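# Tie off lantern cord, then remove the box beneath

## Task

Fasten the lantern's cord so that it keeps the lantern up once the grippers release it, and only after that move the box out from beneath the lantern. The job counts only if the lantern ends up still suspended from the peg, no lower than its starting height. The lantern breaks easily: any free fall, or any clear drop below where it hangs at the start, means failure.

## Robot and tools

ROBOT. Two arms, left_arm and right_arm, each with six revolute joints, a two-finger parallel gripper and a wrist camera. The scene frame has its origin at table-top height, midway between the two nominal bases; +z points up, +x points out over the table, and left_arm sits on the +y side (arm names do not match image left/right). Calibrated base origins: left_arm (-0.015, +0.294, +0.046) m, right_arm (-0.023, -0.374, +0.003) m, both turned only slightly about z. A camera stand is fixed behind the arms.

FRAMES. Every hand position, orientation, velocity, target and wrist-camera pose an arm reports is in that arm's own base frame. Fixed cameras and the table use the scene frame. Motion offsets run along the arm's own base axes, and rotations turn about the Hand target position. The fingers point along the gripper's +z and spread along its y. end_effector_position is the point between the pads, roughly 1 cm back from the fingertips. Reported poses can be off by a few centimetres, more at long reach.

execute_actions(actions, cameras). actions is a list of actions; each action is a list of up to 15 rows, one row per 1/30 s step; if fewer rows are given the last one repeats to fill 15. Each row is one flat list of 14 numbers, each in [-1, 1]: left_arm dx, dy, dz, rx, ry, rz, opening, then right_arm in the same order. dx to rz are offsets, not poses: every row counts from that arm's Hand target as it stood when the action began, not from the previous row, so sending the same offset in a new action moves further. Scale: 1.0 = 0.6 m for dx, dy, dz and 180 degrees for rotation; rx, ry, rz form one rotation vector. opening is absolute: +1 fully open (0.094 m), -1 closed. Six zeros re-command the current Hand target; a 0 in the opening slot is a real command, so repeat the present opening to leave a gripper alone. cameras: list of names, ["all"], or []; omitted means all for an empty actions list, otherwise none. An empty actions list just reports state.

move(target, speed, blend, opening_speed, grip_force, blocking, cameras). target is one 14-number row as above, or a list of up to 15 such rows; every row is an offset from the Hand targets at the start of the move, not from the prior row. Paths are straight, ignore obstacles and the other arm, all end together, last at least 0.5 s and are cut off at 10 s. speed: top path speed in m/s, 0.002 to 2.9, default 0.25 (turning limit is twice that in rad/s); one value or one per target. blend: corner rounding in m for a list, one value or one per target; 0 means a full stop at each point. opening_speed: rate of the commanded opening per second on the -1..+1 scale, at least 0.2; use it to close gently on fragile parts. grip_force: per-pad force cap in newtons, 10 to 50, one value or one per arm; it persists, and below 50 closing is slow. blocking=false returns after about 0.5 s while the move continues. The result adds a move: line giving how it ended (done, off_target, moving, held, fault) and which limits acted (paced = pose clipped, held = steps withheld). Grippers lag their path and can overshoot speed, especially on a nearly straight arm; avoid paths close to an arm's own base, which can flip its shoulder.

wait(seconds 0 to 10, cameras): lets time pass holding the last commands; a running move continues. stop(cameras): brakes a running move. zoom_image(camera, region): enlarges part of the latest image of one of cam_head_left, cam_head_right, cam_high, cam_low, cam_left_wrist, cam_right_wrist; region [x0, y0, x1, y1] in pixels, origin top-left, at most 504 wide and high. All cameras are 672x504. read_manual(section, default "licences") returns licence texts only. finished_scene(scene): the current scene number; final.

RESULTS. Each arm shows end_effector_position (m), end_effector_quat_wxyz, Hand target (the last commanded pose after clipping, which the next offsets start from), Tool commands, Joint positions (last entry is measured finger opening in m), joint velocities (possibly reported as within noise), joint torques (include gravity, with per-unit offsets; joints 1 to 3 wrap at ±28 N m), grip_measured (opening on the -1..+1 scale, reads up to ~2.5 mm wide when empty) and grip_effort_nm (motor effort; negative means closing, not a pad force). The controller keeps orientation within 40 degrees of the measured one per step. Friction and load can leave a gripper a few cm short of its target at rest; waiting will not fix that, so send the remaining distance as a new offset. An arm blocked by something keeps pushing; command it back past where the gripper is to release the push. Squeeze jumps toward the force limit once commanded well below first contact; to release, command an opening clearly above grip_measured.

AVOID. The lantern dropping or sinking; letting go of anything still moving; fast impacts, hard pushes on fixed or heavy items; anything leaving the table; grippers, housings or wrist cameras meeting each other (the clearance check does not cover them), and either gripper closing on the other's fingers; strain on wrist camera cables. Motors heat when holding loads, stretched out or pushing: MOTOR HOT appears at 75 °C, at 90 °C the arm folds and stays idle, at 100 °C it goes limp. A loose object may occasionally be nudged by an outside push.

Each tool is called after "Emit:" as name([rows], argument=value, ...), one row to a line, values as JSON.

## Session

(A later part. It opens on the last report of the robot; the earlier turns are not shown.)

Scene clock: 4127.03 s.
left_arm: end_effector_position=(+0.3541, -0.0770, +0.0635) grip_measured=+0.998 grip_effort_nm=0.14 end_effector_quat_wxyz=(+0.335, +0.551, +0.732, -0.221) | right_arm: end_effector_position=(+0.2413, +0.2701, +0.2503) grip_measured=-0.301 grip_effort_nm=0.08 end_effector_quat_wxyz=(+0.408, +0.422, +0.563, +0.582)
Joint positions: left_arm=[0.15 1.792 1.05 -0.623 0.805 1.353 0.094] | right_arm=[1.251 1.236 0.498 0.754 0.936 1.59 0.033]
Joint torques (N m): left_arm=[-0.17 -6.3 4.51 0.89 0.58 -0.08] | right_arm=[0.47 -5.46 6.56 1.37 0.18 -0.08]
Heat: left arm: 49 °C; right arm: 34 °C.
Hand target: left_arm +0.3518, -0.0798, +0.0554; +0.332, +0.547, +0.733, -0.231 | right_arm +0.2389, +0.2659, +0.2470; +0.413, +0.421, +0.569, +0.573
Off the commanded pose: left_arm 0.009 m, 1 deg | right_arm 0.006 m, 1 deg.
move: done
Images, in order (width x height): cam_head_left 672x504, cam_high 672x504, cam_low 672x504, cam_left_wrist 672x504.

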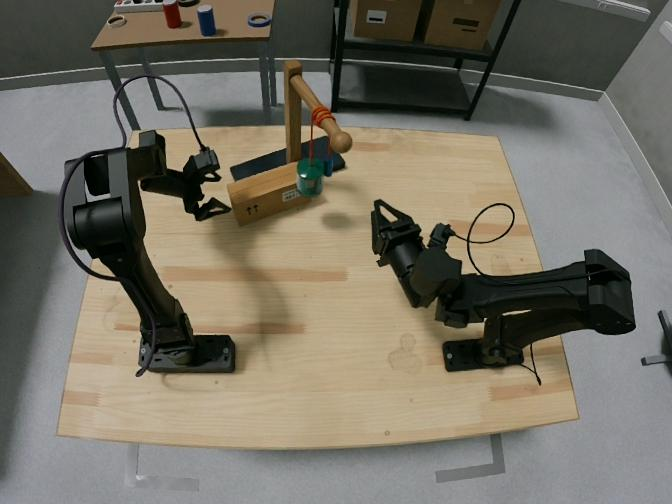

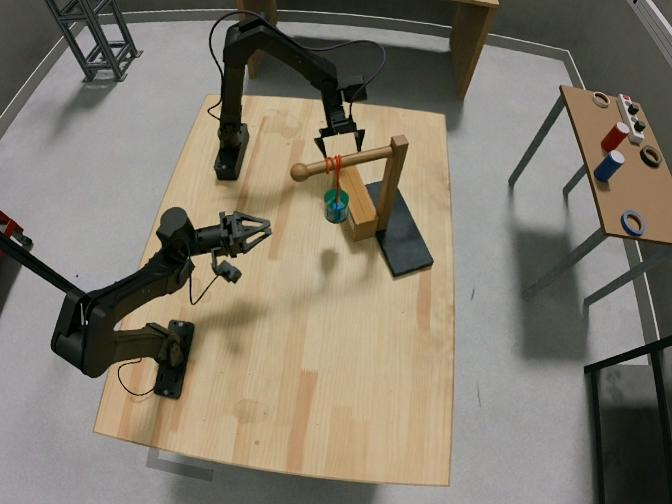

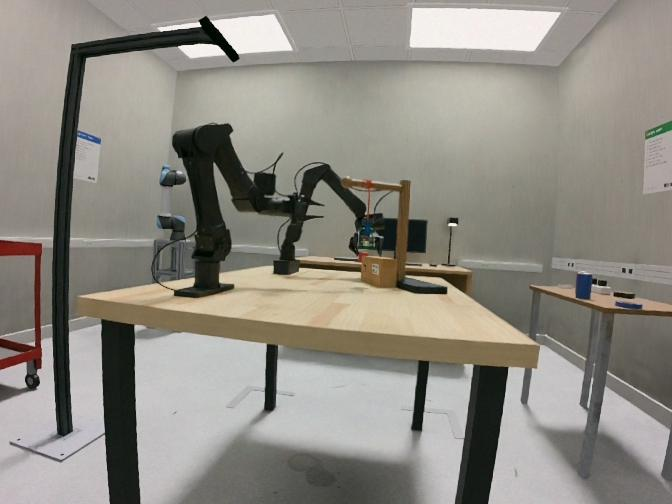

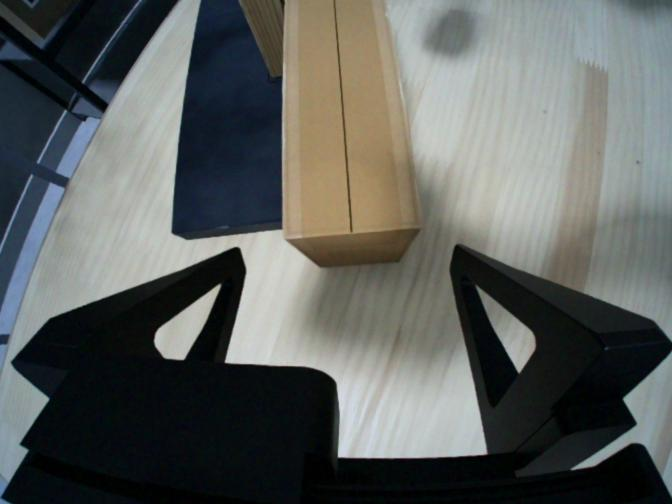

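Emit:
move(target=[0.0157,-0.0813,-0.0695,0,0,0,1.0,0,0,0,0,0,0,-0.3], speed=0.06, grip_force=[50, 50], cameras=["cam_left_wrist","cam_low"])

Emit:
zoom_image(camera="cam_low", region=[320, 165, 450, 295])

Scene clock: 4142.13 s.
left_arm: end_effector_position=(+0.3655, -0.1262, +0.0235) grip_measured=+0.998 grip_effort_nm=0.14 end_effector_quat_wxyz=(+0.338, +0.550, +0.731, -0.221) | right_arm: end_effector_position=(+0.2413, +0.2701, +0.2503) grip_measured=-0.301 grip_effort_nm=0.08 end_effector_quat_wxyz=(+0.408, +0.422, +0.563, +0.582)
Joint positions: left_arm=[-0.006 1.879 0.954 -0.284 0.766 1.137 0.094] | right_arm=[1.251 1.236 0.498 0.754 0.936 1.59 0.033]
Joint torques (N m): left_arm=[-0.21 -6.53 4.16 1.16 0.53 -0.08] | right_arm=[0.51 -5.44 6.52 1.39 0.17 -0.07]
Heat: left arm: 46 °C; right arm: 34 °C.
Hand target: left_arm +0.3612, -0.1285, +0.0138; +0.332, +0.547, +0.733, -0.231 | right_arm +0.2389, +0.2659, +0.2470; +0.413, +0.421, +0.569, +0.573
Off the commanded pose: left_arm 0.011 m, 1 deg | right_arm 0.006 m, 1 deg.
move: off_target (left_arm)
Images, in order (width x height): cam_low 672x504, cam_left_wrist 672x504.

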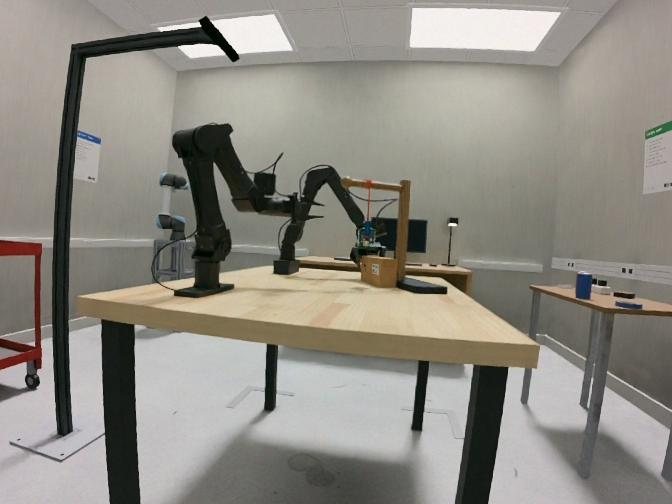

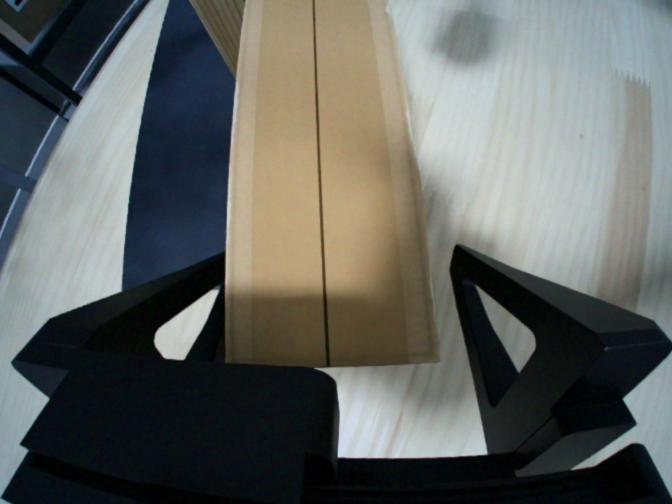

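Scaled by 3.877 from the camera's 672x504 image, which has a finer 960x720 frame.

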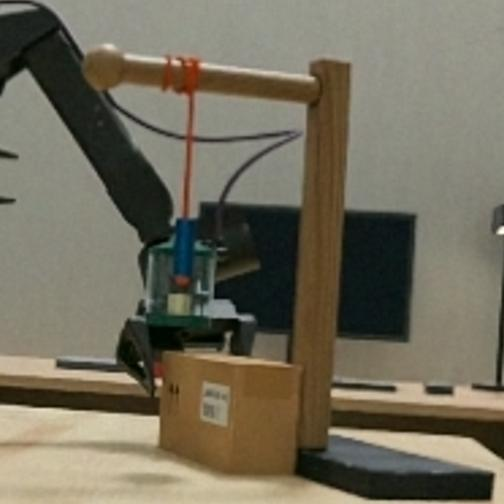

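Emit:
move(target=[0,0,0,0,0,0,0.25,0,0,0,0,0,0,-0.3], speed=0.03, opening_speed=0.35, grip_force=[30, 50], cameras=["cam_left_wrist","cam_low","cam_head_left"])

Emit:
zoom_image(camera="cam_low", region=[320, 165, 450, 295])

Emit:
zoom_image(camera="cam_head_left", region=[180, 60, 380, 240])

Scene clock: 4159.70 s.
left_arm: end_effector_position=(+0.3669, -0.1256, +0.0235) grip_measured=+0.353 grip_effort_nm=-0.65 end_effector_quat_wxyz=(+0.339, +0.549, +0.732, -0.218) | right_arm: end_effector_position=(+0.2413, +0.2701, +0.2503) grip_measured=-0.301 grip_effort_nm=0.08 end_effector_quat_wxyz=(+0.408, +0.422, +0.563, +0.582)
Joint positions: left_arm=[-0.006 1.879 0.954 -0.278 0.762 1.131 0.064] | right_arm=[1.251 1.236 0.498 0.754 0.936 1.59 0.033]
Joint torques (N m): left_arm=[-0.23 -6.53 4.18 1.14 0.57 -0.02] | right_arm=[0.46 -5.37 6.53 1.4 0.17 -0.07]
Heat: left arm: 45 °C; right arm: 34 °C.
Hand target: left_arm +0.3612, -0.1285, +0.0137; +0.332, +0.547, +0.733, -0.231 | right_arm +0.2389, +0.2659, +0.2470; +0.413, +0.421, +0.569, +0.573
Off the commanded pose: left_arm 0.012 m, 2 deg | right_arm 0.006 m, 1 deg.
grip_force (N): 30, 50
move: off_target (left_arm)
Images, in order (width x height): cam_head_left 672x504, cam_low 672x504, cam_left_wrist 672x504.

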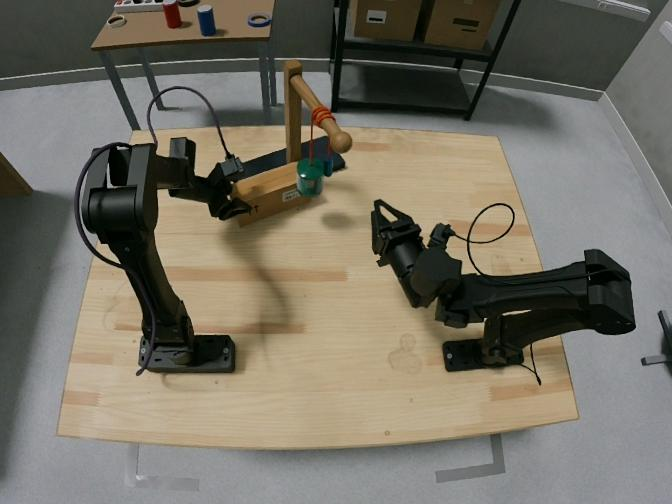

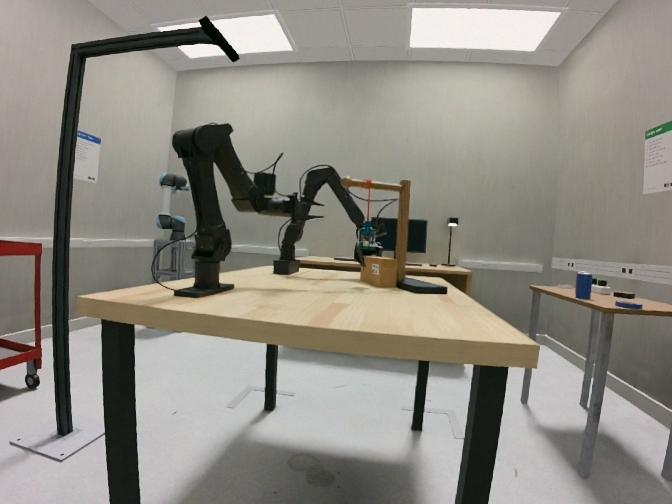

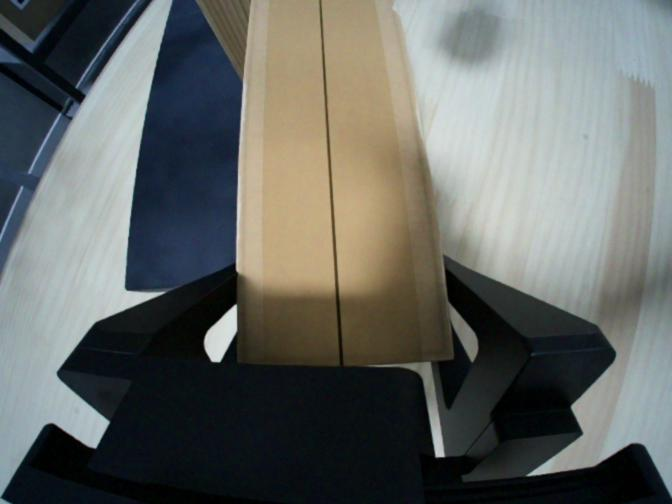

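Scaled by 3.877 from the camera's 672x504 image, which has a finer 960x720 frame.

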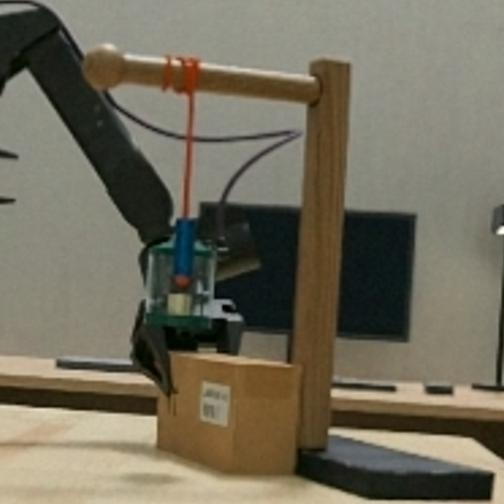

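Scaled by 2.520 from the camera's 672x504 image, which has a finer 960x720 frame.

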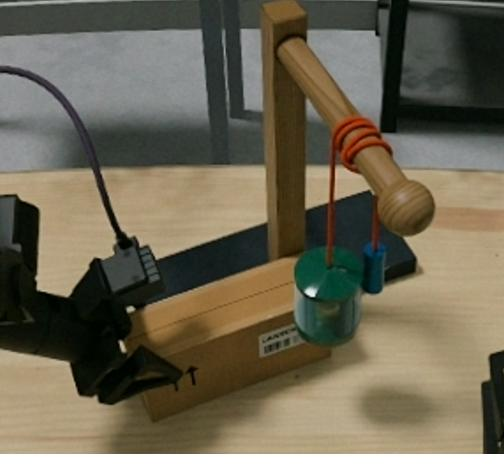

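Emit:
move(target=[-0.0833,0.275,0.003,0,0,0,0.25,0,0,0,0,0,0,-0.3], speed=0.05, grip_force=[30, 50], cameras=["cam_left_wrist","cam_low","cam_head_left","cam_high"])

Emit:
zoom_image(camera="cam_low", region=[320, 165, 450, 295])

Emit:
zoom_image(camera="cam_head_left", region=[180, 60, 380, 240])

Scene clock: 4182.87 s.
left_arm: end_effector_position=(+0.3117, +0.0320, +0.0234) grip_measured=+0.351 grip_effort_nm=-0.66 end_effector_quat_wxyz=(+0.341, +0.548, +0.730, -0.226) | right_arm: end_effector_position=(+0.2413, +0.2701, +0.2503) grip_measured=-0.301 grip_effort_nm=0.09 end_effector_quat_wxyz=(+0.408, +0.422, +0.563, +0.582)
Joint positions: left_arm=[0.534 1.969 1.092 -0.905 0.822 1.914 0.063] | right_arm=[1.251 1.236 0.498 0.754 0.936 1.59 0.033]
Joint torques (N m): left_arm=[0.83 -5.85 6.01 -0.2 0.32 0.1] | right_arm=[0.54 -5.45 6.54 1.39 0.19 -0.07]
Heat: left arm: 44 °C; right arm: 34 °C.
Hand target: left_arm +0.3112, +0.0364, +0.0155; +0.332, +0.547, +0.733, -0.232 | right_arm +0.2389, +0.2659, +0.2470; +0.413, +0.421, +0.569, +0.573
Off the commanded pose: left_arm 0.009 m, 1 deg | right_arm 0.006 m, 1 deg.
grip_force (N): 30, 50
move: done
Images, in order (width x height): cam_head_left 672x504, cam_high 672x504, cam_low 672x504, cam_left_wrist 672x504.

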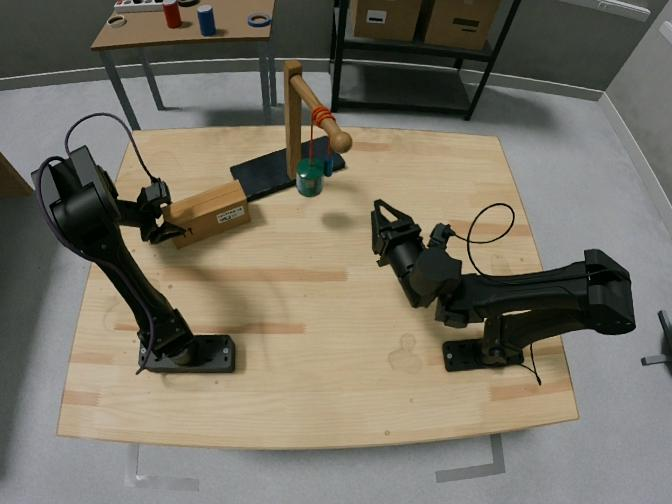

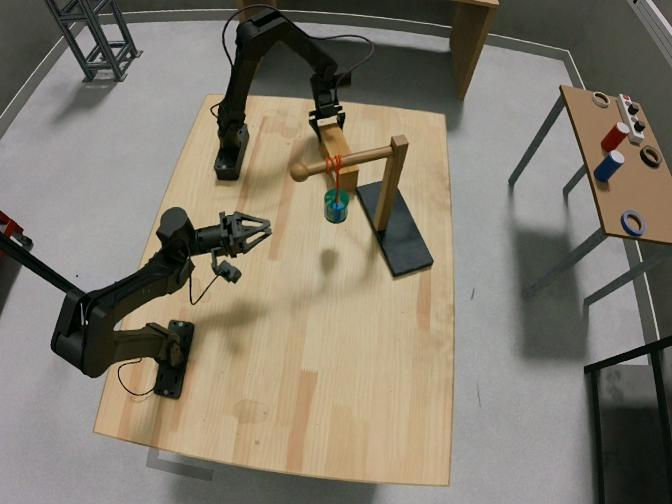

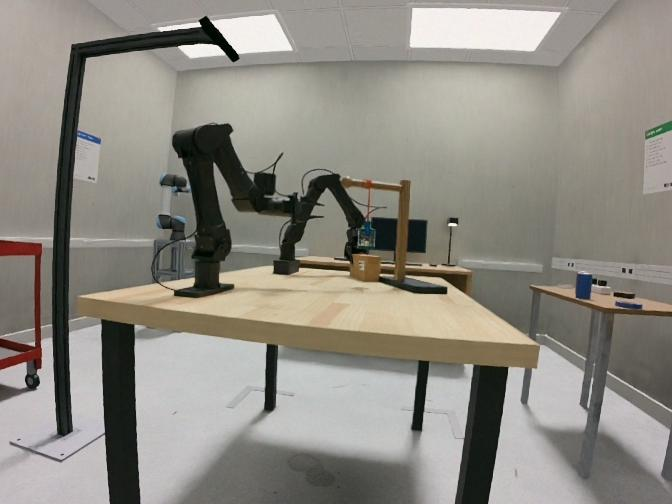

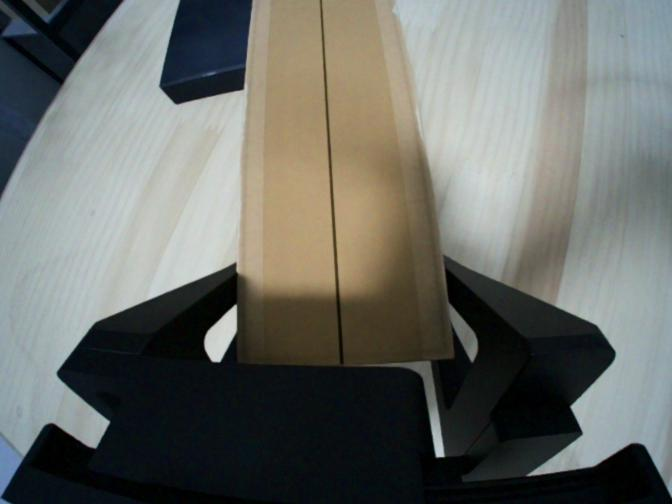

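Scaled by 3.877 from the camera's 672x504 image, which has a finer 960x720 frame.

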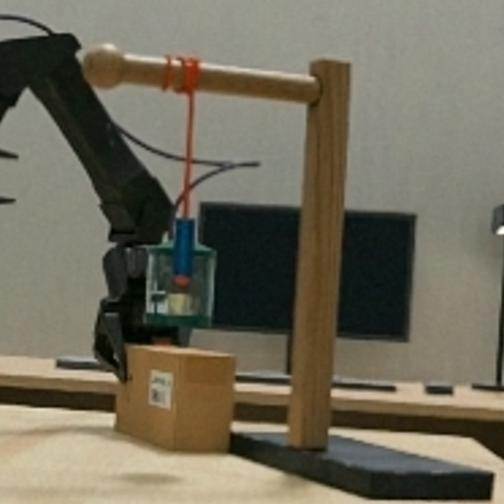

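Scaled by 2.520 from the camera's 672x504 image, which has a finer 960x720 frame.

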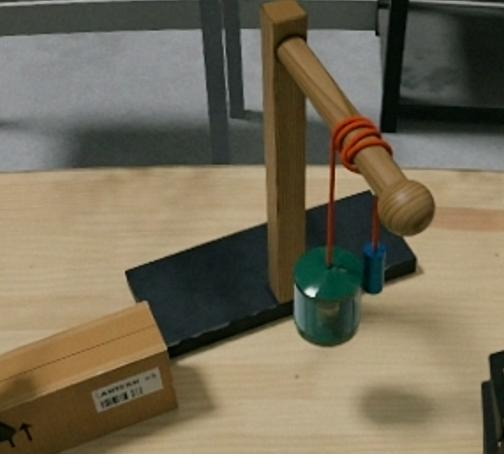

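Emit:
move(target=[0,0,0,0,0,0,1.0, 0,0,0,0,0,0,-0.3], opening_speed=0.5, grip_force=[50, 50], speed=0.05, cameras=["cam_low", "cam_head_left", "cam_left_wrist"])

Scene clock: 4209.20 s.
left_arm: end_effector_position=(+0.3084, +0.0350, +0.0176) grip_measured=+0.998 grip_effort_nm=0.14 end_effector_quat_wxyz=(+0.328, +0.551, +0.734, -0.225) | right_arm: end_effector_position=(+0.2413, +0.2701, +0.2503) grip_measured=-0.301 grip_effort_nm=0.08 end_effector_quat_wxyz=(+0.408, +0.422, +0.563, +0.582)
Joint positions: left_arm=[0.537 1.977 1.092 -0.905 0.794 1.916 0.094] | right_arm=[1.251 1.236 0.498 0.754 0.936 1.59 0.033]
Joint torques (N m): left_arm=[0.58 -6.46 5.94 -0.2 0.6 0.06] | right_arm=[0.49 -5.46 6.52 1.39 0.17 -0.06]
Heat: left arm: 43 °C; right arm: 34 °C.
Hand target: left_arm +0.3112, +0.0364, +0.0155; +0.332, +0.547, +0.733, -0.231 | right_arm +0.2389, +0.2659, +0.2470; +0.413, +0.421, +0.569, +0.573
Off the commanded pose: left_arm 0.004 m, 1 deg | right_arm 0.006 m, 1 deg.
move: done
Images, in order (width x height): cam_head_left 672x504, cam_low 672x504, cam_left_wrist 672x504.

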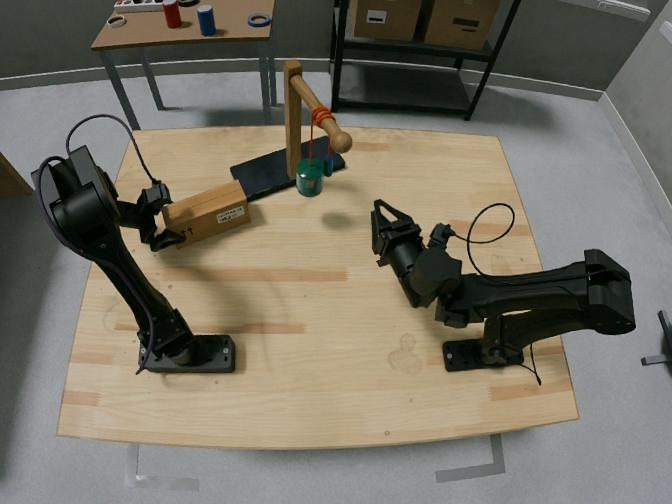

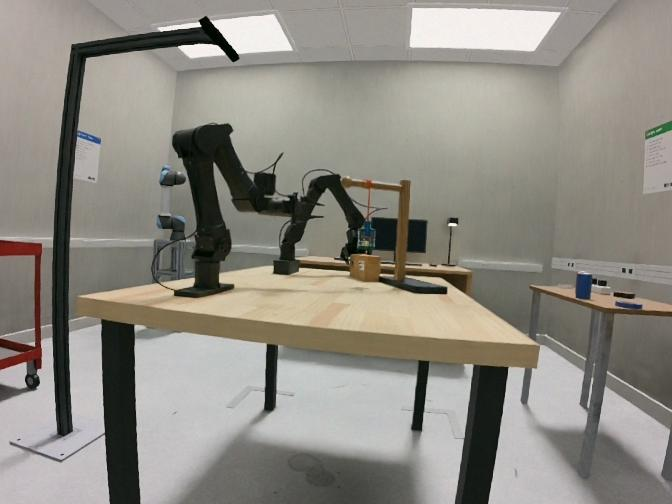

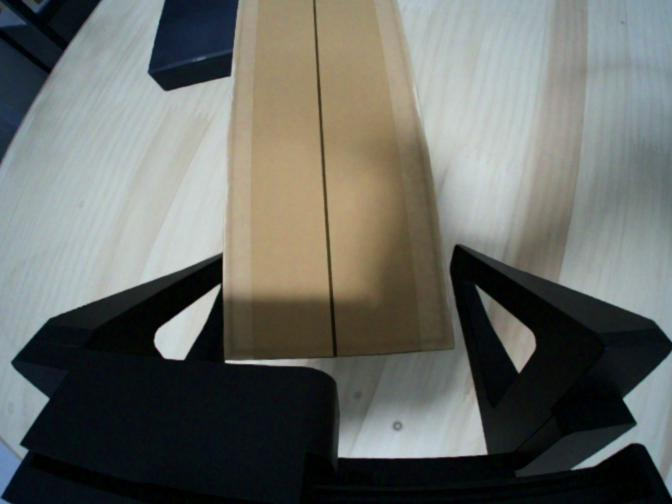

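Emit:
move(target=[-0.05,0.14,0.135,0,0,0,1.0, 0,0,0,0,0,0,-0.3], speed=0.1, cameras=["cam_low", "cam_head_left"])

Emit:
zoom_image(camera="cam_low", region=[320, 165, 450, 295])

Scene clock: 4221.03 s.
left_arm: end_effector_position=(+0.2779, +0.1183, +0.0817) grip_measured=+0.998 grip_effort_nm=0.14 end_effector_quat_wxyz=(+0.299, +0.511, +0.774, -0.227) | right_arm: end_effector_position=(+0.2413, +0.2701, +0.2503) grip_measured=-0.301 grip_effort_nm=0.08 end_effector_quat_wxyz=(+0.408, +0.422, +0.563, +0.582)
Joint positions: left_arm=[0.783 1.977 1.393 -1.382 0.678 2.091 0.094] | right_arm=[1.251 1.236 0.498 0.754 0.936 1.59 0.033]
Joint torques (N m): left_arm=[0.08 -11.29 6.97 -0.76 0.48 0.09] | right_arm=[0.5 -5.5 6.45 1.38 0.17 -0.06]
Heat: left arm: 43 °C; right arm: 34 °C.
Hand target: left_arm +0.2812, +0.1205, +0.0965; +0.332, +0.547, +0.733, -0.231 | right_arm +0.2389, +0.2659, +0.2470; +0.413, +0.421, +0.569, +0.573
Off the commanded pose: left_arm 0.015 m, 7 deg | right_arm 0.006 m, 1 deg.
joint sent to its limit (left arm) — joint 6 (wrist roll), upper limit. The joint targets are off in orientation, not in position.
move: off_target (left_arm)
Images, in order (width x height): cam_head_left 672x504, cam_low 672x504.

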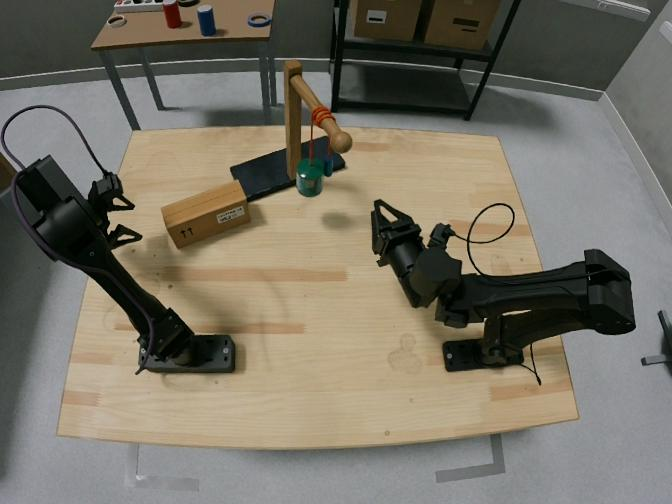

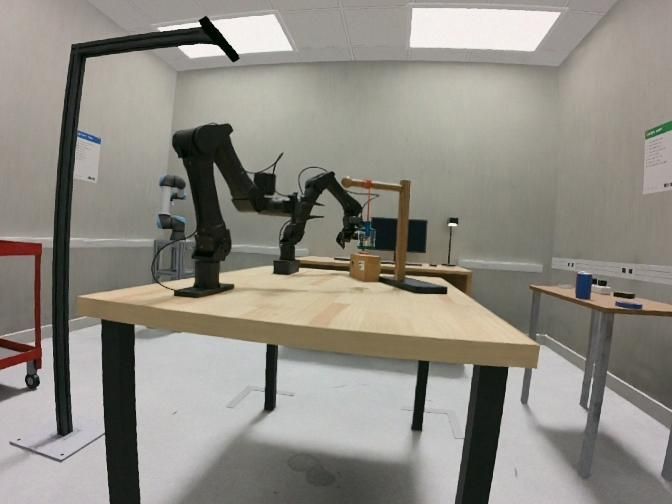

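Scaled by 3.877 from the camera's 672x504 image, which has a finer 960x720 frame.

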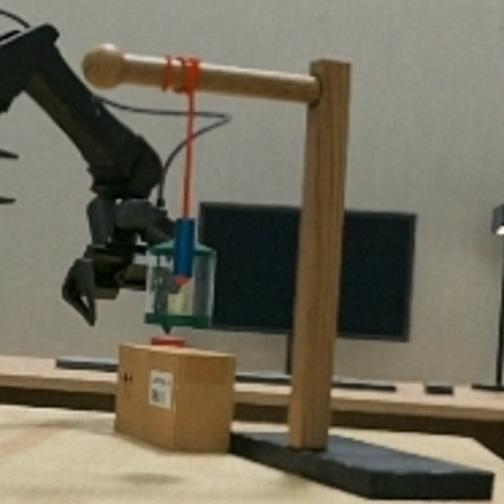

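Emit:
finished_scene(scene=1)

The scene is finished: the task was done.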